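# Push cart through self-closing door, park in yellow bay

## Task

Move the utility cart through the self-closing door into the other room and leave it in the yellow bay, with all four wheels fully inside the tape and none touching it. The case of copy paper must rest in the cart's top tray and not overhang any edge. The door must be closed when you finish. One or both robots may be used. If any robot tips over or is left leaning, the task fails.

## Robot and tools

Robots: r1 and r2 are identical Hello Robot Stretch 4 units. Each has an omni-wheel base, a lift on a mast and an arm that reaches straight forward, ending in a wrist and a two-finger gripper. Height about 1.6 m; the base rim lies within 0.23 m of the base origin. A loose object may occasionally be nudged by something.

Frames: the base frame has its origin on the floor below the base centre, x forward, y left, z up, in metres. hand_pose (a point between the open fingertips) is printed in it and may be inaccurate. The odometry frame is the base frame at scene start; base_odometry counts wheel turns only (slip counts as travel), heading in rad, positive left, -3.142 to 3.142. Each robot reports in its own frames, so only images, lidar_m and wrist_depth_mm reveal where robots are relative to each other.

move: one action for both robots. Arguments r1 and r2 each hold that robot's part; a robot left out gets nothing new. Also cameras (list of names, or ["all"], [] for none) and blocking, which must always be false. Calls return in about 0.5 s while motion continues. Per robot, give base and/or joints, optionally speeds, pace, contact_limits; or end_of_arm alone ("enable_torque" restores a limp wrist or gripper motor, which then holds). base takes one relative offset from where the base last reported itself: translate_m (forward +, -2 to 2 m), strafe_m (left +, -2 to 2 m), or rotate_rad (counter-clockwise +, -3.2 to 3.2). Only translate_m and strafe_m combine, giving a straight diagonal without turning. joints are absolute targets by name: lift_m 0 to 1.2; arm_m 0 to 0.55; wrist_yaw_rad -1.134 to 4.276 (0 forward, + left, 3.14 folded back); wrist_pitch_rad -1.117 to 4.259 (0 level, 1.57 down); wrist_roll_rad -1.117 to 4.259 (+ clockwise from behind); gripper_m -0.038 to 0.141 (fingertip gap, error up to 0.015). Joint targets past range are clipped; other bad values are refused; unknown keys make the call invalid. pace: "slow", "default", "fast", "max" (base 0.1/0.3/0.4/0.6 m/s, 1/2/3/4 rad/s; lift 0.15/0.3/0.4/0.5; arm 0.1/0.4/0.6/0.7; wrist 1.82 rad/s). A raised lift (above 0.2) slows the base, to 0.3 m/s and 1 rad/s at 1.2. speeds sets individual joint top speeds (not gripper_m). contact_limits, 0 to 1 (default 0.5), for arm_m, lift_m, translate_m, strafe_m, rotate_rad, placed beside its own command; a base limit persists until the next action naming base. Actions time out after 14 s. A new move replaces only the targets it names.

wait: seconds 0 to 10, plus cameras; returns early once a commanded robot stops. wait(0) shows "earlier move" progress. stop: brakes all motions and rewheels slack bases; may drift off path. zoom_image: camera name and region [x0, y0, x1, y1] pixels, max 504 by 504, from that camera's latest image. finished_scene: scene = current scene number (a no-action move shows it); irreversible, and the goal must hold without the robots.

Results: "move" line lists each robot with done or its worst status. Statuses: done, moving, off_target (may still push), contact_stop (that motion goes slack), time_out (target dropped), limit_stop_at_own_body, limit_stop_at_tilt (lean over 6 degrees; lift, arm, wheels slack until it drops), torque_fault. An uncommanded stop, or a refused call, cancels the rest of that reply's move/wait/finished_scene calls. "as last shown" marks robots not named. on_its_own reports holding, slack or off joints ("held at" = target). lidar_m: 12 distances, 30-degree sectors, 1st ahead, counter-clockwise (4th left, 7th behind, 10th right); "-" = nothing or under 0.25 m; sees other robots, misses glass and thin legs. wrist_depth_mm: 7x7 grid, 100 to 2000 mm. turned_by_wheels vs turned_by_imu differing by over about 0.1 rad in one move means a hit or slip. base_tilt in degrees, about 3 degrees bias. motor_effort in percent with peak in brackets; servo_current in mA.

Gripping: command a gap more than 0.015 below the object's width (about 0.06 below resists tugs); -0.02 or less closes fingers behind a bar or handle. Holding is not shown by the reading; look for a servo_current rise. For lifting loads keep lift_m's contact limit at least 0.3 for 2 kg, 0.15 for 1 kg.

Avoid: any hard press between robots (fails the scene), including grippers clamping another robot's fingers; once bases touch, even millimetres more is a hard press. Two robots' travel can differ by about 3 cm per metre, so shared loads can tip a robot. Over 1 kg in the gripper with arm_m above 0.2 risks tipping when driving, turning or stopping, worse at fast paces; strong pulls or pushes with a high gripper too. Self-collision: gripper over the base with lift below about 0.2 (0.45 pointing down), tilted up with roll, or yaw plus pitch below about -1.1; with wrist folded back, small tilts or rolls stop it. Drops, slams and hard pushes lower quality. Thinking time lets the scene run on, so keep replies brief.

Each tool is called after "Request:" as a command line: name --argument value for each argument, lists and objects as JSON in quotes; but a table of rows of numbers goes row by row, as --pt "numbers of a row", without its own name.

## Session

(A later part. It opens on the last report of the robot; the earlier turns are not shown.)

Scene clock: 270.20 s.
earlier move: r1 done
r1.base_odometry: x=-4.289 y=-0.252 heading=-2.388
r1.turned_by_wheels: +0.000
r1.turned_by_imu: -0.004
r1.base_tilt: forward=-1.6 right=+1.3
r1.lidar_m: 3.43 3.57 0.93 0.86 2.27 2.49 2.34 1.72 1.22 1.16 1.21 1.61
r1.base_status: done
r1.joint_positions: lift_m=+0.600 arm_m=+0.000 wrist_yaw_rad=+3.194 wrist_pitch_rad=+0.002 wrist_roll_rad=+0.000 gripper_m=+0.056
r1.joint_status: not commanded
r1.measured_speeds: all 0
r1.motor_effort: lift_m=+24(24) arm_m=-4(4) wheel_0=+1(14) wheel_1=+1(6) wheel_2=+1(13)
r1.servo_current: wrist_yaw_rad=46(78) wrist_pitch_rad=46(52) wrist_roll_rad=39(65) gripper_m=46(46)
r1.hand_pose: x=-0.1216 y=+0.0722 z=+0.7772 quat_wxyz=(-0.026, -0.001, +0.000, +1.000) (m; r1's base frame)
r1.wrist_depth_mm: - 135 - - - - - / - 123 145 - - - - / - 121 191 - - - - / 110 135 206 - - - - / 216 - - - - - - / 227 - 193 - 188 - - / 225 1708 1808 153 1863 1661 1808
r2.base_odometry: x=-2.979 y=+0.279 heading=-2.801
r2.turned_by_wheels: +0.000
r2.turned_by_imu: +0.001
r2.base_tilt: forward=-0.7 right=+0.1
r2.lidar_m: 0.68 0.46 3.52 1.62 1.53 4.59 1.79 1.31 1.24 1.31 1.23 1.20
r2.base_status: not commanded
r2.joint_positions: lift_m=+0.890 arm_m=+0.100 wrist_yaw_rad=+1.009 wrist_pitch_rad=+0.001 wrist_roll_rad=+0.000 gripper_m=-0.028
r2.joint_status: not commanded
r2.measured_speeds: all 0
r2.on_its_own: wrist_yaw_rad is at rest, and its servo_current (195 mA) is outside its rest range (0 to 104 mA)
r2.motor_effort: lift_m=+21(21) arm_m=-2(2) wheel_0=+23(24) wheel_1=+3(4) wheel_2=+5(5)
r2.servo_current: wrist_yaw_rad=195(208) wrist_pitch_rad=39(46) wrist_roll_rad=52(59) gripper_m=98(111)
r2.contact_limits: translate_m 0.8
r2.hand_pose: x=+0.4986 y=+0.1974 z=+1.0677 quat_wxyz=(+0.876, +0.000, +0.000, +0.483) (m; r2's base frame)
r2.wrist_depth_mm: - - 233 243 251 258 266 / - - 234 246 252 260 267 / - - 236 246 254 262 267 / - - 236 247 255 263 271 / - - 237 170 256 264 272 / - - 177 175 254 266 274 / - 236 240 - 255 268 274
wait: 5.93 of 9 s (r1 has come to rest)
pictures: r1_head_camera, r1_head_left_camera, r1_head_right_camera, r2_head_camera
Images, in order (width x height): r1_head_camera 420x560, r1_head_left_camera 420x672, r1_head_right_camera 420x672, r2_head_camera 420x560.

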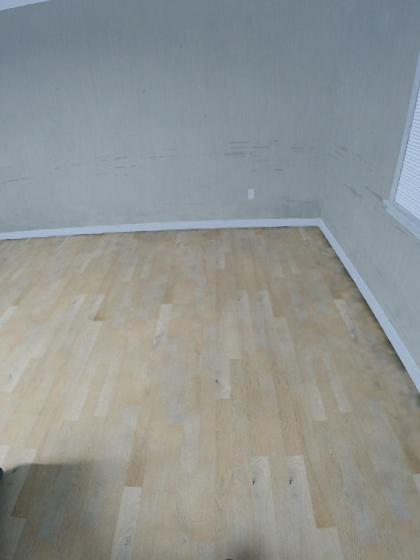

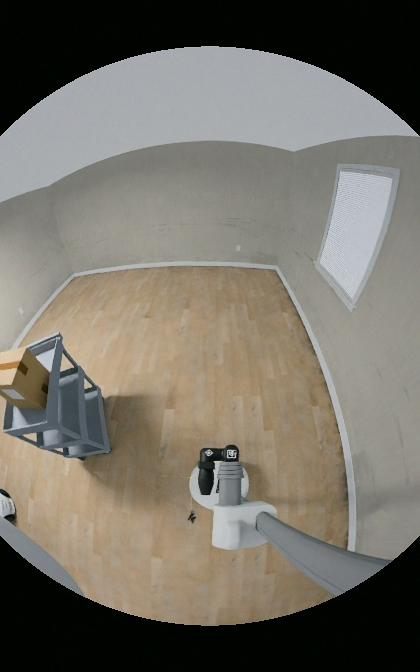

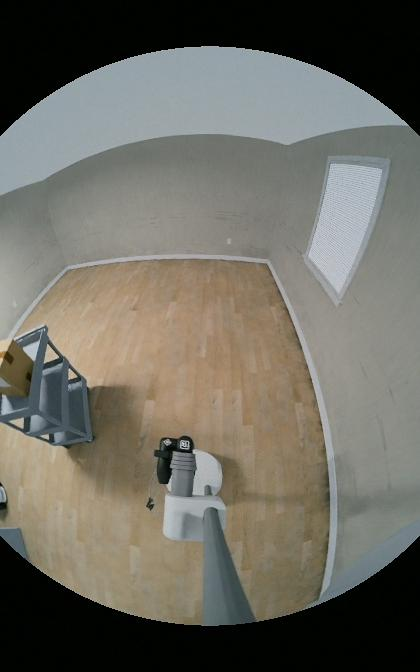

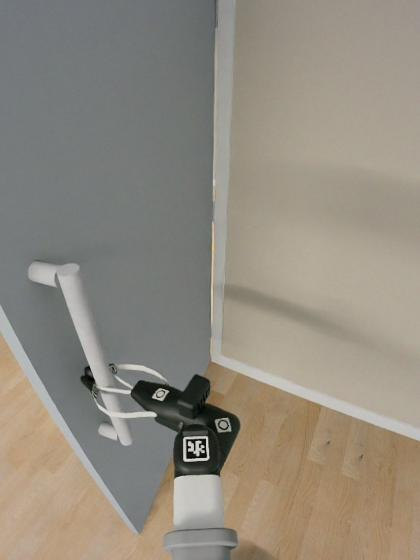

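Request:
move --blocking false --r1 '{"base":{"translate_m":1.6,"strafe_m":0.15},"pace":"fast"}'

Request:
wait --seconds 9

Request:
move --blocking false --r1 '{"base":{"rotate_rad":-2.6},"joints":{"wrist_yaw_rad":0,"wrist_roll_rad":1.57,"gripper_m":0.1,"lift_m":0.683,"arm_m":0.1},"pace":"fast"}'

Request:
wait --seconds 2

Request:
wait --seconds 3 --cameras '["r1_head_camera","r1_head_left_camera","r1_head_right_camera"]'

Scene clock: 277.60 s.
move: r1 moving
r1.base_odometry: x=-4.322 y=-0.290 heading=-2.388
r1.turned_by_wheels: +0.000
r1.turned_by_imu: +0.000
r1.base_tilt: forward=-1.6 right=+1.3
r1.lidar_m: 3.37 3.52 0.95 0.85 2.31 2.46 2.40 1.73 1.23 1.17 1.20 1.61
r1.base_status: translate_m moving; strafe_m moving
r1.joint_positions: lift_m=+0.600 arm_m=+0.000 wrist_yaw_rad=+3.194 wrist_pitch_rad=+0.002 wrist_roll_rad=+0.000 gripper_m=+0.056
r1.joint_status: not commanded
r1.measured_speeds: translate_m=+0.194 strafe_m=+0.018 rotate_rad=-0.004 lift_m=+0.000 arm_m=+0.000 wrist_yaw_rad=+0.000 wrist_pitch_rad=+0.000 wrist_roll_rad=+0.000
r1.motor_effort: lift_m=+24(24) arm_m=-4(4) wheel_0=+4(8) wheel_1=+8(9) wheel_2=-12(12)
r1.servo_current: wrist_yaw_rad=33(59) wrist_pitch_rad=39(46) wrist_roll_rad=52(59) gripper_m=39(46)
r1.hand_pose: x=-0.1216 y=+0.0722 z=+0.7772 quat_wxyz=(-0.026, -0.001, +0.000, +1.000) (m; r1's base frame)
r1.wrist_depth_mm: - 133 133 - - - - / - 112 133 - - - - / - 115 136 - - - - / - 134 187 - - - - / 205 - - - - - - / 213 - 194 - 187 - - / 218 1708 1756 153 1808 1661 1808
r2.base_odometry: x=-2.979 y=+0.279 heading=-2.801
r2.turned_by_wheels: +0.000
r2.turned_by_imu: +0.000
r2.base_tilt: forward=-0.7 right=+0.0
r2.lidar_m: 0.69 0.46 3.48 1.58 1.50 4.60 1.78 1.31 1.24 1.29 1.24 1.20
r2.base_status: not commanded
r2.joint_positions: lift_m=+0.890 arm_m=+0.100 wrist_yaw_rad=+1.009 wrist_pitch_rad=+0.001 wrist_roll_rad=+0.000 gripper_m=-0.028
r2.joint_status: not commanded
r2.measured_speeds: all 0
r2.motor_effort: lift_m=+21(21) arm_m=-3(3) wheel_0=+24(24) wheel_1=+4(4) wheel_2=+5(5)
r2.servo_current: wrist_yaw_rad=189(195) wrist_pitch_rad=39(46) wrist_roll_rad=39(59) gripper_m=98(104)
r2.contact_limits: translate_m 0.8
r2.hand_pose: x=+0.4986 y=+0.1974 z=+1.0677 quat_wxyz=(+0.876, +0.000, +0.000, +0.483) (m; r2's base frame)
r2.wrist_depth_mm: - - 233 244 250 259 267 / - - 235 244 252 260 267 / - - 236 246 254 262 270 / - - 237 248 253 264 272 / - - 238 169 256 265 272 / - - 177 175 256 265 273 / - 237 241 - 255 270 274

Scene clock: 282.40 s.
earlier move: r1 done
r1.base_odometry: x=-5.353 y=-1.456 heading=-2.388
r1.turned_by_wheels: +0.000
r1.turned_by_imu: +0.001
r1.base_tilt: forward=-1.6 right=+1.3
r1.lidar_m: 1.84 1.92 2.57 3.40 1.31 1.34 4.08 1.92 1.35 1.27 1.30 1.88
r1.base_status: done
r1.joint_positions: lift_m=+0.600 arm_m=+0.000 wrist_yaw_rad=+3.194 wrist_pitch_rad=+0.002 wrist_roll_rad=+0.000 gripper_m=+0.056
r1.joint_status: not commanded
r1.measured_speeds: all 0
r1.motor_effort: lift_m=+23(24) arm_m=-4(4) wheel_0=+2(9) wheel_1=-1(10) wheel_2=+2(13)
r1.servo_current: wrist_yaw_rad=46(65) wrist_pitch_rad=39(52) wrist_roll_rad=52(78) gripper_m=39(52)
r1.hand_pose: x=-0.1216 y=+0.0722 z=+0.7772 quat_wxyz=(-0.026, -0.001, +0.000, +1.000) (m; r1's base frame)
r1.wrist_depth_mm: - 135 - - - - - / - 123 146 - - - - / - 121 192 - - - 1308 / 110 135 207 - - - - / 215 - - - - - - / - - 194 - 187 - - / 1756 1756 1661 153 1756 1661 -
r2.base_odometry: x=-2.979 y=+0.279 heading=-2.801
r2.turned_by_wheels: +0.000
r2.turned_by_imu: +0.001
r2.base_tilt: forward=-0.7 right=+0.0
r2.lidar_m: 0.67 0.46 3.47 1.60 1.52 4.61 1.81 1.30 1.25 1.30 1.26 1.20
r2.base_status: not commanded
r2.joint_positions: lift_m=+0.890 arm_m=+0.100 wrist_yaw_rad=+1.009 wrist_pitch_rad=+0.001 wrist_roll_rad=+0.000 gripper_m=-0.028
r2.joint_status: not commanded
r2.measured_speeds: all 0
r2.on_its_own: wrist_yaw_rad is at rest, and its servo_current (189 mA) is outside its rest range (0 to 104 mA)
r2.motor_effort: lift_m=+21(21) arm_m=-3(3) wheel_0=+23(24) wheel_1=+4(4) wheel_2=+5(5)
r2.servo_current: wrist_yaw_rad=189(195) wrist_pitch_rad=39(52) wrist_roll_rad=46(59) gripper_m=104(111)
r2.contact_limits: translate_m 0.8
r2.hand_pose: x=+0.4986 y=+0.1974 z=+1.0677 quat_wxyz=(+0.876, +0.000, +0.000, +0.483) (m; r2's base frame)
r2.wrist_depth_mm: - - 233 244 251 258 266 / - - 235 246 252 260 266 / - - 236 246 254 263 270 / - - 236 247 253 264 272 / - - 238 169 255 264 272 / - - 177 175 255 266 273 / - 237 240 - 256 270 276
wait: 4.80 of 9 s (r1 has come to rest)

Scene clock: 282.90 s.
move: r1 moving
r1.base_odometry: x=-5.353 y=-1.456 heading=-2.742
r1.turned_by_wheels: -0.354
r1.turned_by_imu: -0.355
r1.base_tilt: forward=-1.6 right=+1.3
r1.lidar_m: 1.86 1.83 2.04 3.20 3.41 1.33 1.46 3.26 1.63 1.29 1.25 1.45
r1.base_status: rotate_rad moving
r1.joint_positions: lift_m=+0.658 arm_m=+0.071 wrist_yaw_rad=+2.554 wrist_pitch_rad=+0.002 wrist_roll_rad=+0.635 gripper_m=+0.075
r1.joint_status: lift_m moving; arm_m moving; wrist_yaw_rad moving; wrist_roll_rad moving; gripper_m moving
r1.measured_speeds: translate_m=+0.001 strafe_m=-0.001 rotate_rad=-1.365 lift_m=+0.164 arm_m=+0.198 wrist_yaw_rad=-1.822 wrist_pitch_rad=+0.000 wrist_roll_rad=+1.820
r1.motor_effort: lift_m=+24(27) arm_m=+5(7) wheel_0=+9(10) wheel_1=+7(9) wheel_2=+7(8)
r1.servo_current: wrist_yaw_rad=72(124) wrist_pitch_rad=46(46) wrist_roll_rad=72(124) gripper_m=65(78)
r1.hand_pose: x=+0.0498 y=+0.2326 z=+0.8359 quat_wxyz=(+0.275, +0.089, +0.299, +0.909) (m; r1's base frame)
r1.wrist_depth_mm: - - - - - - - / - - - - - - - / - - - - - - - / - - - - - - - / - - 1661 - - - 1708 / - - 193 - 191 1708 1366 / - - - 143 1576 1308 1160
r2.base_odometry: x=-2.979 y=+0.279 heading=-2.801
r2.turned_by_wheels: +0.000
r2.turned_by_imu: +0.000
r2.base_tilt: forward=-0.7 right=+0.0
r2.lidar_m: 0.68 0.45 3.49 1.62 1.52 4.62 1.81 1.29 1.23 1.30 1.25 1.19
r2.base_status: not commanded
r2.joint_positions: lift_m=+0.890 arm_m=+0.100 wrist_yaw_rad=+1.009 wrist_pitch_rad=+0.001 wrist_roll_rad=+0.000 gripper_m=-0.028
r2.joint_status: not commanded
r2.measured_speeds: all 0
r2.motor_effort: lift_m=+21(21) arm_m=-3(3) wheel_0=+24(24) wheel_1=+4(4) wheel_2=+5(5)
r2.servo_current: wrist_yaw_rad=182(195) wrist_pitch_rad=39(46) wrist_roll_rad=46(52) gripper_m=104(104)
r2.contact_limits: translate_m 0.8
r2.hand_pose: x=+0.4986 y=+0.1974 z=+1.0677 quat_wxyz=(+0.876, +0.000, +0.000, +0.483) (m; r2's base frame)
r2.wrist_depth_mm: - - 232 244 251 260 267 / - - 234 246 251 262 267 / - - 235 246 254 263 268 / - - 237 247 255 264 270 / - - 236 169 256 266 272 / - - 177 175 255 266 274 / - 237 241 - 256 270 276

Scene clock: 284.73 s.
earlier move: r1 done
r1.base_odometry: x=-5.353 y=-1.456 heading=+1.295
r1.turned_by_wheels: -2.246
r1.turned_by_imu: -2.258
r1.base_tilt: forward=-1.6 right=+1.3
r1.lidar_m: 1.85 1.31 1.26 1.33 1.90 1.82 1.94 2.77 3.40 1.31 1.38 3.94
r1.base_status: done
r1.joint_positions: lift_m=+0.683 arm_m=+0.100 wrist_yaw_rad=+0.003 wrist_pitch_rad=+0.002 wrist_roll_rad=+1.568 gripper_m=+0.100
r1.joint_status: all done
r1.measured_speeds: all 0
r1.motor_effort: lift_m=+23(27) arm_m=-4(7) wheel_0=+0(11) wheel_1=+2(11) wheel_2=-2(10)
r1.servo_current: wrist_yaw_rad=52(124) wrist_pitch_rad=39(46) wrist_roll_rad=46(124) gripper_m=39(78)
r1.hand_pose: x=+0.5595 y=-0.0867 z=+0.8602 quat_wxyz=(+0.708, +0.706, +0.002, +0.000) (m; r1's base frame)
r1.wrist_depth_mm: - - - - - 1756 1205 / - - - - - 1756 1229 / - - - - - 1756 1229 / - - - - - 1756 1229 / - - - - - 1661 1229 / - 190 195 - 189 1464 1255 / - 144 - 141 - - 1229
r2.base_odometry: x=-2.979 y=+0.279 heading=-2.801
r2.turned_by_wheels: +0.000
r2.turned_by_imu: +0.000
r2.base_tilt: forward=-0.7 right=+0.0
r2.lidar_m: 0.66 0.45 3.48 1.62 1.51 4.62 1.78 1.31 1.25 1.30 1.26 1.21
r2.base_status: not commanded
r2.joint_positions: lift_m=+0.890 arm_m=+0.100 wrist_yaw_rad=+1.009 wrist_pitch_rad=+0.001 wrist_roll_rad=+0.000 gripper_m=-0.028
r2.joint_status: not commanded
r2.measured_speeds: all 0
r2.on_its_own: wrist_yaw_rad is at rest, and its servo_current (195 mA) is outside its rest range (0 to 104 mA)
r2.motor_effort: lift_m=+21(21) arm_m=-2(3) wheel_0=+23(24) wheel_1=+3(4) wheel_2=+5(5)
r2.servo_current: wrist_yaw_rad=195(208) wrist_pitch_rad=39(52) wrist_roll_rad=39(59) gripper_m=98(104)
r2.contact_limits: translate_m 0.8
r2.hand_pose: x=+0.4986 y=+0.1974 z=+1.0677 quat_wxyz=(+0.876, +0.000, +0.000, +0.483) (m; r2's base frame)
r2.wrist_depth_mm: - - 234 244 251 259 266 / - - 235 246 251 260 268 / - - 235 246 254 262 268 / - - 237 247 254 264 271 / - - 238 170 255 264 272 / - - 177 175 256 267 272 / - 238 240 - 254 270 274
wait: 1.83 of 2 s (r1 has come to rest)

Scene clock: 287.73 s.
r1.base_odometry: x=-5.353 y=-1.456 heading=+1.295
r1.turned_by_wheels: +0.000
r1.turned_by_imu: +0.000
r1.base_tilt: forward=-1.6 right=+1.2
r1.lidar_m: 1.81 1.31 1.26 1.34 1.90 1.83 1.93 2.74 3.43 1.31 1.36 3.93
r1.base_status: done
r1.joint_positions: lift_m=+0.683 arm_m=+0.100 wrist_yaw_rad=+0.003 wrist_pitch_rad=+0.002 wrist_roll_rad=+1.568 gripper_m=+0.100
r1.joint_status: all done
r1.measured_speeds: all 0
r1.motor_effort: lift_m=+23(27) arm_m=-4(7) wheel_0=+1(11) wheel_1=+2(11) wheel_2=-2(10)
r1.servo_current: wrist_yaw_rad=39(124) wrist_pitch_rad=46(46) wrist_roll_rad=59(124) gripper_m=33(78)
r1.hand_pose: x=+0.5595 y=-0.0867 z=+0.8602 quat_wxyz=(+0.708, +0.706, +0.002, +0.000) (m; r1's base frame)
r1.wrist_depth_mm: - - - - - 1708 1182 / - - - - - 1708 1229 / - - - - - 1756 1255 / - - - - - 1808 1255 / - - - - - 1756 1255 / - 190 195 - 190 1464 1255 / - 144 - 141 - - 1281
r2.base_odometry: x=-2.979 y=+0.279 heading=-2.801
r2.turned_by_wheels: +0.000
r2.turned_by_imu: +0.000
r2.base_tilt: forward=-0.7 right=+0.1
r2.lidar_m: 0.69 0.46 3.48 1.64 1.49 4.60 1.79 1.33 1.24 1.31 1.24 1.19
r2.base_status: not commanded
r2.joint_positions: lift_m=+0.890 arm_m=+0.100 wrist_yaw_rad=+1.009 wrist_pitch_rad=+0.001 wrist_roll_rad=+0.000 gripper_m=-0.028
r2.joint_status: not commanded
r2.measured_speeds: all 0
r2.on_its_own: wrist_yaw_rad is at rest, and its servo_current (189 mA) is outside its rest range (0 to 104 mA)
r2.motor_effort: lift_m=+21(21) arm_m=-2(3) wheel_0=+24(24) wheel_1=+3(4) wheel_2=+5(5)
r2.servo_current: wrist_yaw_rad=189(208) wrist_pitch_rad=39(52) wrist_roll_rad=52(59) gripper_m=98(104)
r2.contact_limits: translate_m 0.8
r2.hand_pose: x=+0.4986 y=+0.1974 z=+1.0677 quat_wxyz=(+0.876, +0.000, +0.000, +0.483) (m; r2's base frame)
r2.wrist_depth_mm: - - 233 244 251 259 266 / - - 234 245 251 260 267 / - - 236 246 253 263 270 / - - 236 247 254 263 271 / - - 238 170 256 264 272 / - - 177 175 255 266 274 / - 236 240 - 254 272 276
wait: 3.00 s; at rest by 0.27 s
pictures: r1_head_camera, r1_head_left_camera, r1_head_right_camera
Images, in order (width x height): r1_head_camera 420x560, r1_head_left_camera 420x672, r1_head_right_camera 420x672.

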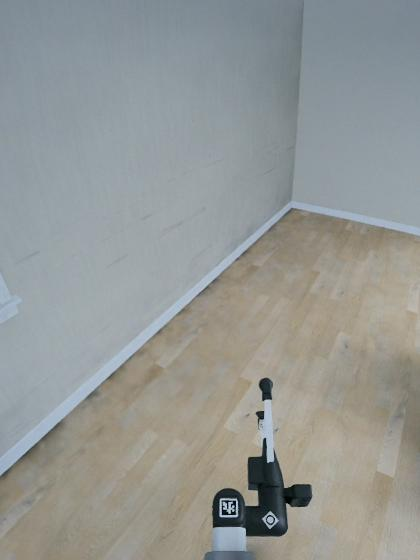

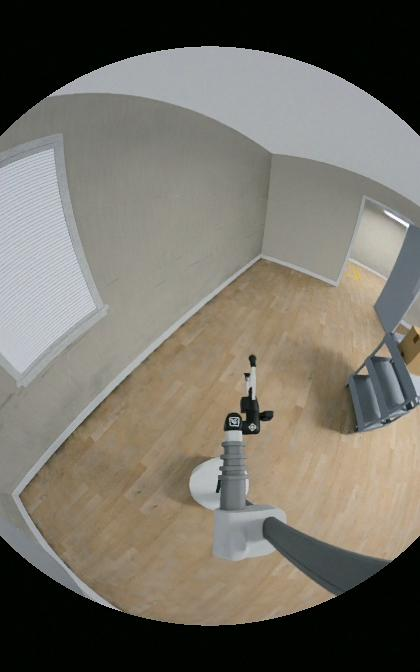

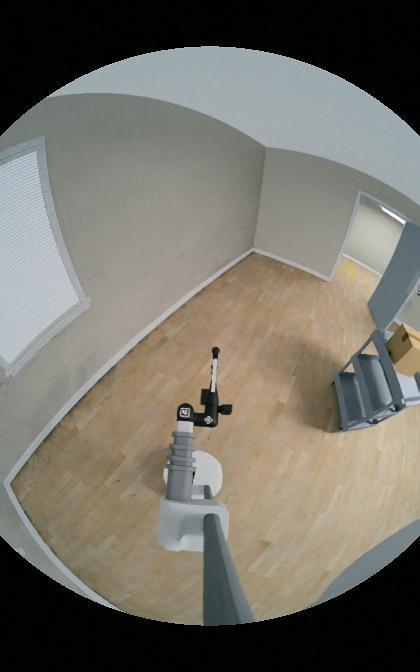

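Request:
move --blocking false --r1 '{"base":{"translate_m":-0.75,"strafe_m":-0.6},"pace":"fast"}'

Request:
wait --seconds 6 --cameras '["r1_head_camera","r1_head_right_camera"]'

Scene clock: 294.27 s.
move: r1 moving
r1.base_odometry: x=-5.333 y=-1.503 heading=+1.296
r1.turned_by_wheels: +0.000
r1.turned_by_imu: +0.000
r1.base_tilt: forward=-1.6 right=+1.3
r1.lidar_m: 1.88 1.35 1.29 1.40 1.89 1.81 1.90 2.73 3.39 1.29 1.32 3.94
r1.base_status: translate_m moving; strafe_m moving
r1.joint_positions: lift_m=+0.683 arm_m=+0.100 wrist_yaw_rad=+0.003 wrist_pitch_rad=+0.002 wrist_roll_rad=+1.568 gripper_m=+0.100
r1.joint_status: not commanded
r1.measured_speeds: translate_m=-0.156 strafe_m=-0.125 rotate_rad=-0.001 lift_m=+0.000 arm_m=+0.000 wrist_yaw_rad=+0.000 wrist_pitch_rad=+0.000 wrist_roll_rad=+0.000
r1.motor_effort: lift_m=+23(23) arm_m=-4(4) wheel_0=+6(6) wheel_1=-10(12) wheel_2=+9(10)
r1.servo_current: wrist_yaw_rad=59(59) wrist_pitch_rad=39(46) wrist_roll_rad=39(59) gripper_m=39(52)
r1.hand_pose: x=+0.5595 y=-0.0867 z=+0.8602 quat_wxyz=(+0.708, +0.706, +0.002, +0.000) (m; r1's base frame)
r1.wrist_depth_mm: - - - - - 1661 1182 / - - - - - 1756 1229 / - - - - - 1756 1229 / - - - - - 1708 1255 / - - - - - 1661 1281 / - 189 195 - 189 1499 1255 / - 144 - 141 - - 1229
r2.base_odometry: x=-2.979 y=+0.279 heading=-2.801
r2.turned_by_wheels: +0.000
r2.turned_by_imu: +0.000
r2.base_tilt: forward=-0.7 right=+0.0
r2.lidar_m: 0.66 0.45 3.49 1.62 1.50 4.59 1.81 1.31 1.25 1.31 1.25 1.20
r2.base_status: not commanded
r2.joint_positions: lift_m=+0.890 arm_m=+0.100 wrist_yaw_rad=+1.009 wrist_pitch_rad=+0.001 wrist_roll_rad=+0.000 gripper_m=-0.028
r2.joint_status: not commanded
r2.measured_speeds: all 0
r2.motor_effort: lift_m=+21(21) arm_m=-2(2) wheel_0=+24(24) wheel_1=+3(4) wheel_2=+5(5)
r2.servo_current: wrist_yaw_rad=189(189) wrist_pitch_rad=39(46) wrist_roll_rad=39(59) gripper_m=98(98)
r2.contact_limits: translate_m 0.8
r2.hand_pose: x=+0.4986 y=+0.1974 z=+1.0677 quat_wxyz=(+0.876, +0.000, +0.000, +0.483) (m; r2's base frame)
r2.wrist_depth_mm: - - 233 245 250 259 268 / - - 235 246 252 260 268 / - - 235 247 253 263 268 / - - 236 246 254 262 270 / - - 237 170 254 265 272 / - - 177 175 255 266 274 / - 237 240 - 255 270 276

Scene clock: 297.43 s.
earlier move: r1 done
r1.base_odometry: x=-4.979 y=-2.341 heading=+1.295
r1.turned_by_wheels: +0.000
r1.turned_by_imu: -0.004
r1.base_tilt: forward=-1.6 right=+1.2
r1.lidar_m: 3.07 2.25 2.16 2.12 1.56 1.51 1.60 2.25 2.53 2.67 1.32 1.18
r1.base_status: done
r1.joint_positions: lift_m=+0.683 arm_m=+0.100 wrist_yaw_rad=+0.002 wrist_pitch_rad=+0.002 wrist_roll_rad=+1.568 gripper_m=+0.100
r1.joint_status: not commanded
r1.measured_speeds: all 0
r1.motor_effort: lift_m=+23(23) arm_m=-4(4) wheel_0=+3(8) wheel_1=+0(13) wheel_2=+0(11)
r1.servo_current: wrist_yaw_rad=52(72) wrist_pitch_rad=39(52) wrist_roll_rad=52(65) gripper_m=39(52)
r1.hand_pose: x=+0.5595 y=-0.0868 z=+0.8602 quat_wxyz=(+0.708, +0.706, +0.002, +0.000) (m; r1's base frame)
r1.wrist_depth_mm: - - - - - 1756 1205 / - - - - - 1708 1205 / - - - - - 1708 1205 / - - - - - 1808 1205 / - - - - - 1756 1229 / - - 213 - 197 1576 1255 / - - - 144 - 1808 1255
r2.base_odometry: x=-2.979 y=+0.279 heading=-2.801
r2.turned_by_wheels: +0.000
r2.turned_by_imu: +0.000
r2.base_tilt: forward=-0.7 right=+0.0
r2.lidar_m: 0.69 0.45 3.49 1.61 1.48 4.59 1.78 1.30 1.24 1.30 1.23 1.19
r2.base_status: not commanded
r2.joint_positions: lift_m=+0.890 arm_m=+0.100 wrist_yaw_rad=+1.009 wrist_pitch_rad=+0.001 wrist_roll_rad=+0.000 gripper_m=-0.028
r2.joint_status: not commanded
r2.measured_speeds: all 0
r2.on_its_own: wrist_yaw_rad is at rest, and its servo_current (182 mA) is outside its rest range (0 to 104 mA)
r2.motor_effort: lift_m=+21(21) arm_m=-2(2) wheel_0=+23(24) wheel_1=+3(4) wheel_2=+5(5)
r2.servo_current: wrist_yaw_rad=182(202) wrist_pitch_rad=46(46) wrist_roll_rad=39(59) gripper_m=98(104)
r2.contact_limits: translate_m 0.8
r2.hand_pose: x=+0.4986 y=+0.1974 z=+1.0677 quat_wxyz=(+0.876, +0.000, +0.000, +0.483) (m; r2's base frame)
r2.wrist_depth_mm: - - 234 243 250 260 268 / - - 234 245 251 260 267 / - - 235 246 253 262 270 / - - 236 248 254 264 271 / - - 238 169 255 265 272 / - - 177 174 255 266 273 / - 236 240 - 256 270 276
wait: 3.17 of 6 s (r1 has come to rest)
pictures: r1_head_camera, r1_head_right_camera
Images, in order (width x height): r1_head_camera 420x560, r1_head_right_camera 420x672.

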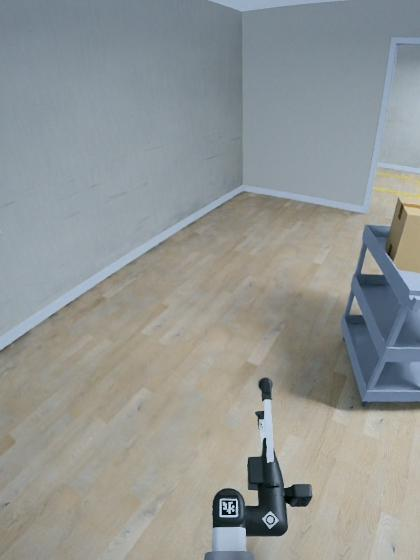

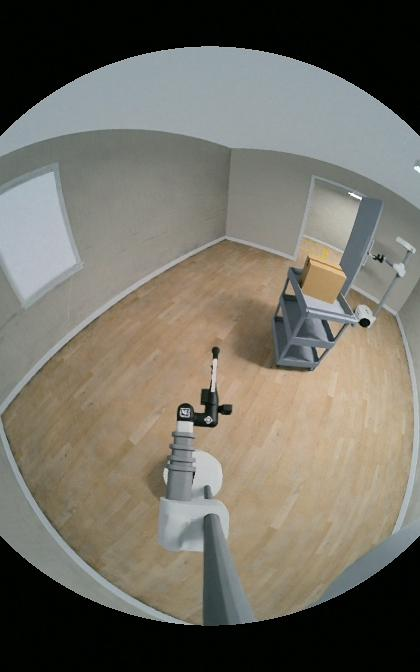

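Request:
move --blocking false --r1 '{"base":{"translate_m":-0.1,"strafe_m":-0.75}}'

Request:
wait --seconds 6 --cameras '["r1_head_camera","r1_wrist_camera"]'

Scene clock: 302.63 s.
move: r1 moving
r1.base_odometry: x=-4.948 y=-2.354 heading=+1.296
r1.turned_by_wheels: +0.000
r1.turned_by_imu: +0.000
r1.base_tilt: forward=-1.6 right=+1.3
r1.lidar_m: 3.12 2.27 2.18 2.15 1.57 1.51 1.59 2.28 2.52 2.62 1.32 1.16
r1.base_status: translate_m moving; strafe_m moving
r1.joint_positions: lift_m=+0.683 arm_m=+0.100 wrist_yaw_rad=+0.002 wrist_pitch_rad=+0.002 wrist_roll_rad=+1.568 gripper_m=+0.100
r1.joint_status: not commanded
r1.measured_speeds: translate_m=-0.017 strafe_m=-0.131 rotate_rad=-0.003 lift_m=+0.000 arm_m=+0.000 wrist_yaw_rad=+0.000 wrist_pitch_rad=+0.000 wrist_roll_rad=+0.000
r1.motor_effort: lift_m=+23(23) arm_m=-4(4) wheel_0=+8(10) wheel_1=-10(10) wheel_2=+4(4)
r1.servo_current: wrist_yaw_rad=46(65) wrist_pitch_rad=33(46) wrist_roll_rad=52(52) gripper_m=46(46)
r1.hand_pose: x=+0.5595 y=-0.0868 z=+0.8602 quat_wxyz=(+0.708, +0.706, +0.002, +0.000) (m; r1's base frame)
r1.wrist_depth_mm: - - - - - 1661 1255 / - - - - - 1756 1229 / - - - - - 1756 1255 / - - - - - 1756 1229 / - - - - - 1756 1229 / - - 215 - 198 1576 1281 / - - - 145 - 1808 1255
r2.base_odometry: x=-2.979 y=+0.279 heading=-2.801
r2.turned_by_wheels: +0.000
r2.turned_by_imu: +0.000
r2.base_tilt: forward=-0.6 right=+0.1
r2.lidar_m: 0.69 0.45 3.49 1.60 1.51 4.59 1.80 1.28 1.23 1.31 1.24 1.21
r2.base_status: not commanded
r2.joint_positions: lift_m=+0.890 arm_m=+0.100 wrist_yaw_rad=+1.009 wrist_pitch_rad=+0.001 wrist_roll_rad=+0.000 gripper_m=-0.028
r2.joint_status: not commanded
r2.measured_speeds: all 0
r2.motor_effort: lift_m=+21(21) arm_m=-1(2) wheel_0=+23(24) wheel_1=+4(4) wheel_2=+5(5)
r2.servo_current: wrist_yaw_rad=169(195) wrist_pitch_rad=33(46) wrist_roll_rad=39(59) gripper_m=98(111)
r2.contact_limits: translate_m 0.8
r2.hand_pose: x=+0.4986 y=+0.1974 z=+1.0677 quat_wxyz=(+0.876, +0.000, +0.000, +0.483) (m; r2's base frame)
r2.wrist_depth_mm: - - 232 243 251 259 267 / - - 235 245 252 260 267 / - - 235 247 253 262 268 / - - 236 248 255 264 271 / - - 238 170 256 264 271 / - - 177 175 254 268 274 / - 236 240 - 255 270 276

Scene clock: 306.07 s.
earlier move: r1 done
r1.base_odometry: x=-4.285 y=-2.641 heading=+1.296
r1.turned_by_wheels: +0.000
r1.turned_by_imu: -0.004
r1.base_tilt: forward=-1.6 right=+1.3
r1.lidar_m: 1.02 2.99 2.83 2.53 1.89 1.82 1.91 1.91 1.84 1.93 2.65 1.02
r1.base_status: done
r1.joint_positions: lift_m=+0.683 arm_m=+0.100 wrist_yaw_rad=+0.002 wrist_pitch_rad=+0.002 wrist_roll_rad=+1.568 gripper_m=+0.100
r1.joint_status: not commanded
r1.measured_speeds: all 0
r1.motor_effort: lift_m=+23(23) arm_m=-4(4) wheel_0=+1(11) wheel_1=+1(11) wheel_2=+1(5)
r1.servo_current: wrist_yaw_rad=33(78) wrist_pitch_rad=46(52) wrist_roll_rad=46(72) gripper_m=39(52)
r1.hand_pose: x=+0.5595 y=-0.0868 z=+0.8602 quat_wxyz=(+0.708, +0.706, +0.002, +0.000) (m; r1's base frame)
r1.wrist_depth_mm: - - - - - 1708 1205 / - - - - - 741 - / - - 946 946 - 741 - / - - 976 976 - 759 - / - - - 1008 - 768 - / - - 215 - 198 1618 1281 / - - - 144 - 1808 1255
r2.base_odometry: x=-2.979 y=+0.279 heading=-2.801
r2.turned_by_wheels: +0.000
r2.turned_by_imu: +0.000
r2.base_tilt: forward=-0.7 right=+0.0
r2.lidar_m: 0.68 0.46 3.49 1.62 1.52 2.50 1.79 1.31 1.25 1.32 1.26 1.20
r2.base_status: not commanded
r2.joint_positions: lift_m=+0.890 arm_m=+0.100 wrist_yaw_rad=+1.009 wrist_pitch_rad=+0.001 wrist_roll_rad=+0.000 gripper_m=-0.028
r2.joint_status: not commanded
r2.measured_speeds: all 0
r2.on_its_own: wrist_yaw_rad is at rest, and its servo_current (195 mA) is outside its rest range (0 to 104 mA)
r2.motor_effort: lift_m=+21(21) arm_m=-1(2) wheel_0=+24(24) wheel_1=+3(4) wheel_2=+5(6)
r2.servo_current: wrist_yaw_rad=195(195) wrist_pitch_rad=33(46) wrist_roll_rad=46(65) gripper_m=98(111)
r2.contact_limits: translate_m 0.8
r2.hand_pose: x=+0.4986 y=+0.1974 z=+1.0677 quat_wxyz=(+0.876, +0.000, +0.000, +0.483) (m; r2's base frame)
r2.wrist_depth_mm: - - 233 243 251 259 267 / - - 235 246 252 262 267 / - - 235 246 253 260 268 / - - 236 247 254 263 271 / - - 238 170 256 265 272 / - - 177 175 255 266 274 / - 237 240 - 255 271 274
wait: 3.43 of 6 s (r1 has come to rest)
pictures: r1_head_camera, r1_wrist_camera
Images, in order (width x height): r1_head_camera 420x560, r1_wrist_camera 616x392.

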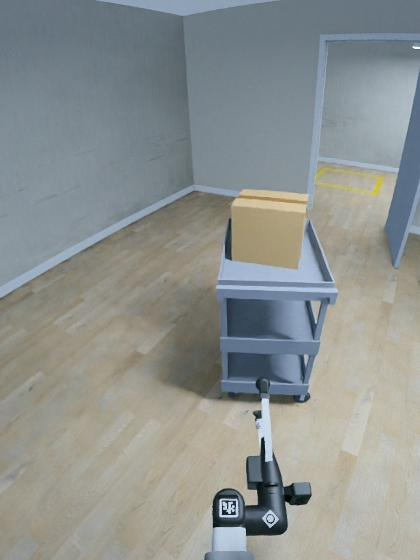

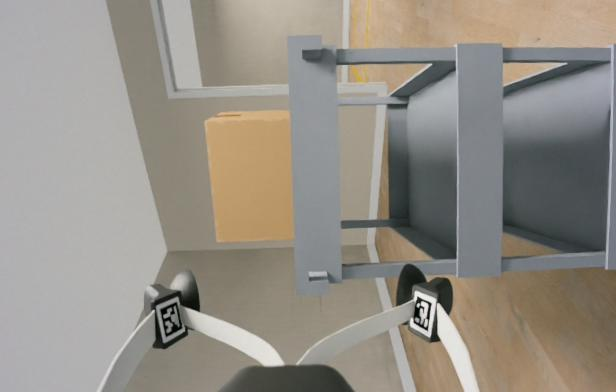

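Request:
move --blocking false --r1 '{"base":{"translate_m":0.36,"strafe_m":-0.1},"pace":"slow"}'

Request:
wait --seconds 6 --cameras '["r1_head_camera","r1_wrist_camera"]'

Scene clock: 314.60 s.
move: r1 moving
r1.base_odometry: x=-4.278 y=-2.630 heading=+1.296
r1.turned_by_wheels: +0.000
r1.turned_by_imu: +0.000
r1.base_tilt: forward=-1.6 right=+1.2
r1.lidar_m: 0.98 3.00 2.82 2.53 1.89 1.81 1.91 1.93 1.84 1.92 2.62 1.02
r1.base_status: translate_m moving; strafe_m moving
r1.joint_positions: lift_m=+0.683 arm_m=+0.100 wrist_yaw_rad=+0.002 wrist_pitch_rad=+0.002 wrist_roll_rad=+1.568 gripper_m=+0.100
r1.joint_status: not commanded
r1.measured_speeds: translate_m=+0.048 strafe_m=-0.014 rotate_rad=-0.003 lift_m=+0.000 arm_m=+0.000 wrist_yaw_rad=+0.000 wrist_pitch_rad=+0.000 wrist_roll_rad=+0.000
r1.motor_effort: lift_m=+23(23) arm_m=-4(4) wheel_0=+8(9) wheel_1=+5(5) wheel_2=-6(6)
r1.servo_current: wrist_yaw_rad=52(65) wrist_pitch_rad=39(46) wrist_roll_rad=39(59) gripper_m=46(46)
r1.hand_pose: x=+0.5595 y=-0.0868 z=+0.8602 quat_wxyz=(+0.708, +0.706, +0.002, +0.000) (m; r1's base frame)
r1.wrist_depth_mm: - - - - - 1708 1182 / - - - - - 723 - / - - 946 931 - 723 - / - - 991 946 - 750 - / - - - 1008 - 741 - / - - 214 - 198 1576 1281 / - - - 144 - 1808 1255
r2.base_odometry: x=-2.979 y=+0.279 heading=-2.801
r2.turned_by_wheels: +0.000
r2.turned_by_imu: +0.000
r2.base_tilt: forward=-0.7 right=+0.0
r2.lidar_m: 0.68 0.46 3.49 1.62 1.52 2.62 1.80 1.28 1.25 1.31 1.26 1.19
r2.base_status: not commanded
r2.joint_positions: lift_m=+0.890 arm_m=+0.100 wrist_yaw_rad=+1.009 wrist_pitch_rad=+0.001 wrist_roll_rad=+0.000 gripper_m=-0.028
r2.joint_status: not commanded
r2.measured_speeds: all 0
r2.motor_effort: lift_m=+21(21) arm_m=+0(1) wheel_0=+24(24) wheel_1=+4(4) wheel_2=+5(5)
r2.servo_current: wrist_yaw_rad=182(195) wrist_pitch_rad=39(46) wrist_roll_rad=46(52) gripper_m=91(111)
r2.contact_limits: translate_m 0.8
r2.hand_pose: x=+0.4986 y=+0.1974 z=+1.0677 quat_wxyz=(+0.876, +0.000, +0.000, +0.483) (m; r2's base frame)
r2.wrist_depth_mm: - - 234 244 251 259 267 / - - 235 245 253 260 267 / - - 235 248 254 263 270 / - - 236 248 254 263 272 / - - 238 170 256 264 273 / - - 177 175 254 267 274 / - 237 240 - 255 270 276

Scene clock: 319.10 s.
earlier move: r1 done
r1.base_odometry: x=-4.091 y=-2.322 heading=+1.296
r1.turned_by_wheels: +0.000
r1.turned_by_imu: +0.000
r1.base_tilt: forward=-1.6 right=+1.3
r1.lidar_m: 0.64 2.88 2.75 2.91 2.24 2.17 2.27 2.02 1.95 2.04 2.27 0.67
r1.base_status: done
r1.joint_positions: lift_m=+0.683 arm_m=+0.100 wrist_yaw_rad=+0.002 wrist_pitch_rad=+0.002 wrist_roll_rad=+1.568 gripper_m=+0.100
r1.joint_status: not commanded
r1.measured_speeds: all 0
r1.motor_effort: lift_m=+23(23) arm_m=-4(4) wheel_0=+4(9) wheel_1=+2(6) wheel_2=-1(7)
r1.servo_current: wrist_yaw_rad=52(65) wrist_pitch_rad=52(52) wrist_roll_rad=39(72) gripper_m=39(46)
r1.hand_pose: x=+0.5595 y=-0.0868 z=+0.8602 quat_wxyz=(+0.708, +0.706, +0.002, +0.000) (m; r1's base frame)
r1.wrist_depth_mm: - - - 310 373 389 379 / - - - - - 1708 - / - - 574 319 - - - / - - 591 322 - - - / - - 621 615 389 - - / - - 214 330 192 - - / - - - 144 - 1808 -
r2.base_odometry: x=-2.979 y=+0.279 heading=-2.801
r2.turned_by_wheels: +0.000
r2.turned_by_imu: +0.001
r2.base_tilt: forward=-0.7 right=+0.0
r2.lidar_m: 0.67 0.46 3.48 1.61 1.51 2.30 1.78 1.30 1.24 1.30 1.27 1.18
r2.base_status: not commanded
r2.joint_positions: lift_m=+0.890 arm_m=+0.100 wrist_yaw_rad=+1.009 wrist_pitch_rad=+0.001 wrist_roll_rad=+0.000 gripper_m=-0.028
r2.joint_status: not commanded
r2.measured_speeds: all 0
r2.on_its_own: wrist_yaw_rad is at rest, and its servo_current (189 mA) is outside its rest range (0 to 104 mA)
r2.motor_effort: lift_m=+20(21) arm_m=+0(1) wheel_0=+24(24) wheel_1=+3(4) wheel_2=+5(5)
r2.servo_current: wrist_yaw_rad=189(202) wrist_pitch_rad=39(52) wrist_roll_rad=46(65) gripper_m=98(111)
r2.contact_limits: translate_m 0.8
r2.hand_pose: x=+0.4986 y=+0.1974 z=+1.0677 quat_wxyz=(+0.876, +0.000, +0.000, +0.483) (m; r2's base frame)
r2.wrist_depth_mm: - - 233 243 251 259 266 / - - 233 246 252 260 267 / - - 235 245 253 259 268 / - - 236 248 255 263 271 / - - 238 170 257 265 271 / - - 177 174 255 266 273 / - 236 241 - 254 270 277
wait: 4.50 of 6 s (r1 has come to rest)
pictures: r1_head_camera, r1_wrist_camera
Images, in order (width x height): r1_head_camera 420x560, r1_wrist_camera 616x392.

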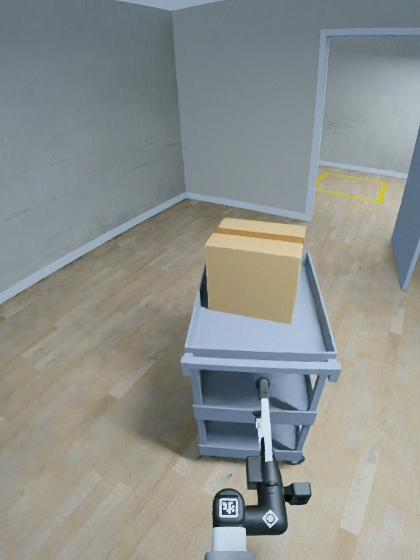

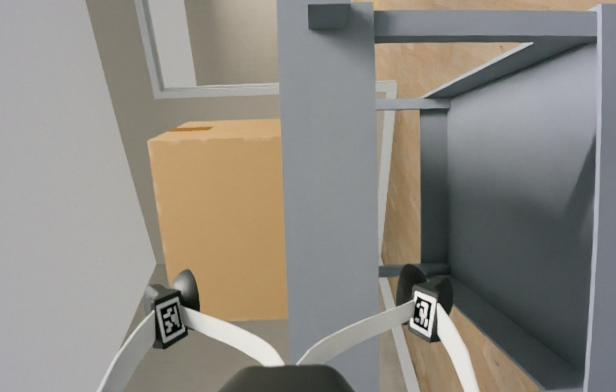

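Request:
move --blocking false --r1 '{"joints":{"lift_m":0.668},"base":{"translate_m":0.125},"pace":"slow","contact_limits":{"translate_m":0.2}}'

Request:
wait --seconds 1

Request:
wait --seconds 4 --cameras '["r1_head_camera","r1_wrist_camera"]'

Scene clock: 327.37 s.
move: r1 moving
r1.base_odometry: x=-4.087 y=-2.310 heading=+1.296
r1.turned_by_wheels: +0.000
r1.turned_by_imu: +0.000
r1.base_tilt: forward=-1.5 right=+1.3
r1.lidar_m: 0.62 2.88 2.75 2.90 2.26 2.18 2.29 2.03 1.97 2.04 2.27 0.65
r1.base_status: translate_m moving
r1.joint_positions: lift_m=+0.669 arm_m=+0.100 wrist_yaw_rad=+0.002 wrist_pitch_rad=+0.002 wrist_roll_rad=+1.568 gripper_m=+0.100
r1.joint_status: lift_m moving
r1.measured_speeds: translate_m=+0.050 strafe_m=+0.000 rotate_rad=+0.002 lift_m=-0.012 arm_m=+0.000 wrist_yaw_rad=+0.000 wrist_pitch_rad=+0.000 wrist_roll_rad=+0.000
r1.motor_effort: lift_m=+13(23) arm_m=-4(4) wheel_0=+3(6) wheel_1=+5(5) wheel_2=-5(7)
r1.servo_current: wrist_yaw_rad=46(85) wrist_pitch_rad=46(46) wrist_roll_rad=52(65) gripper_m=39(46)
r1.contact_limits: translate_m 0.2
r1.hand_pose: x=+0.5595 y=-0.0868 z=+0.8463 quat_wxyz=(+0.708, +0.706, +0.002, +0.000) (m; r1's base frame)
r1.wrist_depth_mm: - - - 310 366 366 - / - - - 359 - - - / - - 569 307 - - - / - - 585 312 - - - / - - 609 314 - - - / - - 216 317 193 - - / - - - 144 - 1756 -
r2.base_odometry: x=-2.979 y=+0.279 heading=-2.801
r2.turned_by_wheels: +0.000
r2.turned_by_imu: +0.000
r2.base_tilt: forward=-0.7 right=+0.0
r2.lidar_m: 0.70 0.45 3.49 1.61 1.49 2.32 1.80 1.30 1.23 1.30 1.24 1.18
r2.base_status: not commanded
r2.joint_positions: lift_m=+0.890 arm_m=+0.100 wrist_yaw_rad=+1.009 wrist_pitch_rad=+0.001 wrist_roll_rad=+0.000 gripper_m=-0.028
r2.joint_status: not commanded
r2.measured_speeds: all 0
r2.motor_effort: lift_m=+21(21) arm_m=+0(0) wheel_0=+23(24) wheel_1=+4(4) wheel_2=+5(5)
r2.servo_current: wrist_yaw_rad=182(189) wrist_pitch_rad=46(46) wrist_roll_rad=52(52) gripper_m=98(104)
r2.contact_limits: translate_m 0.8
r2.hand_pose: x=+0.4986 y=+0.1974 z=+1.0677 quat_wxyz=(+0.876, +0.000, +0.000, +0.483) (m; r2's base frame)
r2.wrist_depth_mm: - - 233 244 251 259 266 / - - 234 245 252 259 268 / - - 236 247 253 263 268 / - - 237 247 254 264 271 / - - 238 169 255 265 272 / - - 177 175 255 266 274 / - 236 240 - 255 271 276

Scene clock: 328.37 s.
earlier move: r1 moving
r1.base_odometry: x=-4.064 y=-2.228 heading=+1.296
r1.turned_by_wheels: +0.000
r1.turned_by_imu: +0.000
r1.base_tilt: forward=-1.6 right=+1.2
r1.lidar_m: 0.55 2.84 2.70 2.85 2.33 2.24 2.36 2.09 2.00 2.10 2.24 0.56
r1.base_status: translate_m moving
r1.joint_positions: lift_m=+0.668 arm_m=+0.100 wrist_yaw_rad=+0.002 wrist_pitch_rad=+0.002 wrist_roll_rad=+1.568 gripper_m=+0.100
r1.joint_status: all done
r1.measured_speeds: translate_m=+0.077 strafe_m=+0.001 rotate_rad=+0.000 lift_m=+0.000 arm_m=+0.000 wrist_yaw_rad=+0.000 wrist_pitch_rad=+0.000 wrist_roll_rad=+0.000
r1.motor_effort: lift_m=+12(23) arm_m=-4(4) wheel_0=+3(6) wheel_1=+2(6) wheel_2=-1(7)
r1.servo_current: wrist_yaw_rad=46(85) wrist_pitch_rad=46(46) wrist_roll_rad=33(65) gripper_m=39(46)
r1.contact_limits: translate_m 0.2
r1.hand_pose: x=+0.5595 y=-0.0868 z=+0.8461 quat_wxyz=(+0.708, +0.706, +0.002, +0.000) (m; r1's base frame)
r1.wrist_depth_mm: - - - - - 1808 - / - - - - - - - / - 484 484 - - - - / - 500 496 - 289 - - / - 530 517 - 293 - - / - - 216 - 193 - - / - - - 144 - 1808 -
r2.base_odometry: x=-2.979 y=+0.279 heading=-2.801
r2.turned_by_wheels: +0.000
r2.turned_by_imu: +0.000
r2.base_tilt: forward=-0.7 right=+0.0
r2.lidar_m: 0.66 0.47 3.48 1.63 1.51 2.34 1.80 1.31 1.24 1.33 1.23 1.20
r2.base_status: not commanded
r2.joint_positions: lift_m=+0.890 arm_m=+0.100 wrist_yaw_rad=+1.009 wrist_pitch_rad=+0.001 wrist_roll_rad=+0.000 gripper_m=-0.028
r2.joint_status: not commanded
r2.measured_speeds: all 0
r2.motor_effort: lift_m=+21(21) arm_m=+1(1) wheel_0=+24(24) wheel_1=+4(4) wheel_2=+5(5)
r2.servo_current: wrist_yaw_rad=182(195) wrist_pitch_rad=39(52) wrist_roll_rad=39(65) gripper_m=98(111)
r2.contact_limits: translate_m 0.8
r2.hand_pose: x=+0.4986 y=+0.1974 z=+1.0677 quat_wxyz=(+0.876, +0.000, +0.000, +0.483) (m; r2's base frame)
r2.wrist_depth_mm: - - 232 243 250 262 267 / - - 235 246 252 259 268 / - - 235 246 253 262 270 / - - 236 248 255 263 271 / - - 238 169 255 264 272 / - - 177 175 255 267 274 / - 237 240 - 256 271 276
wait: 1.00 s; no rest

Scene clock: 329.40 s.
earlier move: r1 done
r1.base_odometry: x=-4.057 y=-2.202 heading=+1.296
r1.turned_by_wheels: +0.000
r1.turned_by_imu: +0.000
r1.base_tilt: forward=-1.6 right=+1.3
r1.lidar_m: 0.54 2.81 2.68 2.84 2.32 2.26 2.38 2.11 2.01 2.10 2.20 0.51
r1.base_status: done
r1.joint_positions: lift_m=+0.668 arm_m=+0.100 wrist_yaw_rad=+0.002 wrist_pitch_rad=+0.002 wrist_roll_rad=+1.568 gripper_m=+0.100
r1.joint_status: all done
r1.measured_speeds: all 0
r1.motor_effort: lift_m=+12(23) arm_m=-4(4) wheel_0=+3(6) wheel_1=+4(6) wheel_2=-3(7)
r1.servo_current: wrist_yaw_rad=59(85) wrist_pitch_rad=52(52) wrist_roll_rad=46(72) gripper_m=46(46)
r1.contact_limits: translate_m 0.2
r1.hand_pose: x=+0.5595 y=-0.0868 z=+0.8461 quat_wxyz=(+0.708, +0.706, +0.002, +0.000) (m; r1's base frame)
r1.wrist_depth_mm: - - - 246 250 1756 - / - - - 250 252 820 - / - 452 449 254 255 - - / - 469 469 258 258 - - / - 496 488 262 263 - - / - - 204 264 193 - - / - - - 144 - 1808 -
r2.base_odometry: x=-2.979 y=+0.279 heading=-2.801
r2.turned_by_wheels: +0.000
r2.turned_by_imu: +0.000
r2.base_tilt: forward=-0.7 right=+0.0
r2.lidar_m: 0.67 0.47 3.48 1.62 1.51 2.34 1.79 1.29 1.24 1.31 1.25 1.17
r2.base_status: not commanded
r2.joint_positions: lift_m=+0.890 arm_m=+0.100 wrist_yaw_rad=+1.009 wrist_pitch_rad=+0.001 wrist_roll_rad=+0.000 gripper_m=-0.028
r2.joint_status: not commanded
r2.measured_speeds: all 0
r2.on_its_own: wrist_yaw_rad is at rest, and its servo_current (189 mA) is outside its rest range (0 to 104 mA)
r2.motor_effort: lift_m=+21(21) arm_m=+0(1) wheel_0=+23(24) wheel_1=+3(4) wheel_2=+5(5)
r2.servo_current: wrist_yaw_rad=189(208) wrist_pitch_rad=39(52) wrist_roll_rad=52(65) gripper_m=104(111)
r2.contact_limits: translate_m 0.8
r2.hand_pose: x=+0.4986 y=+0.1974 z=+1.0677 quat_wxyz=(+0.876, +0.000, +0.000, +0.483) (m; r2's base frame)
r2.wrist_depth_mm: - - 232 244 251 260 268 / - - 236 246 252 259 270 / - - 235 246 254 262 268 / - - 238 248 255 264 271 / - - 239 170 255 265 272 / - - 177 174 255 266 273 / - 237 240 - 256 270 276
wait: 1.03 of 4 s (r1 has come to rest)
pictures: r1_head_camera, r1_wrist_camera
Images, in order (width x height): r1_head_camera 420x560, r1_wrist_camera 616x392.

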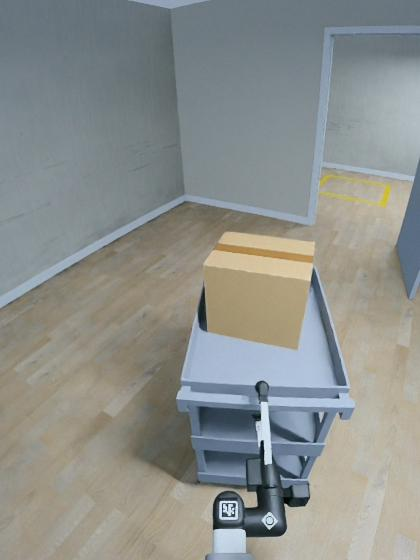

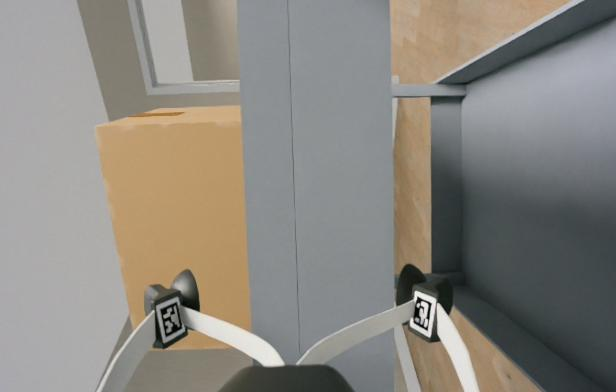

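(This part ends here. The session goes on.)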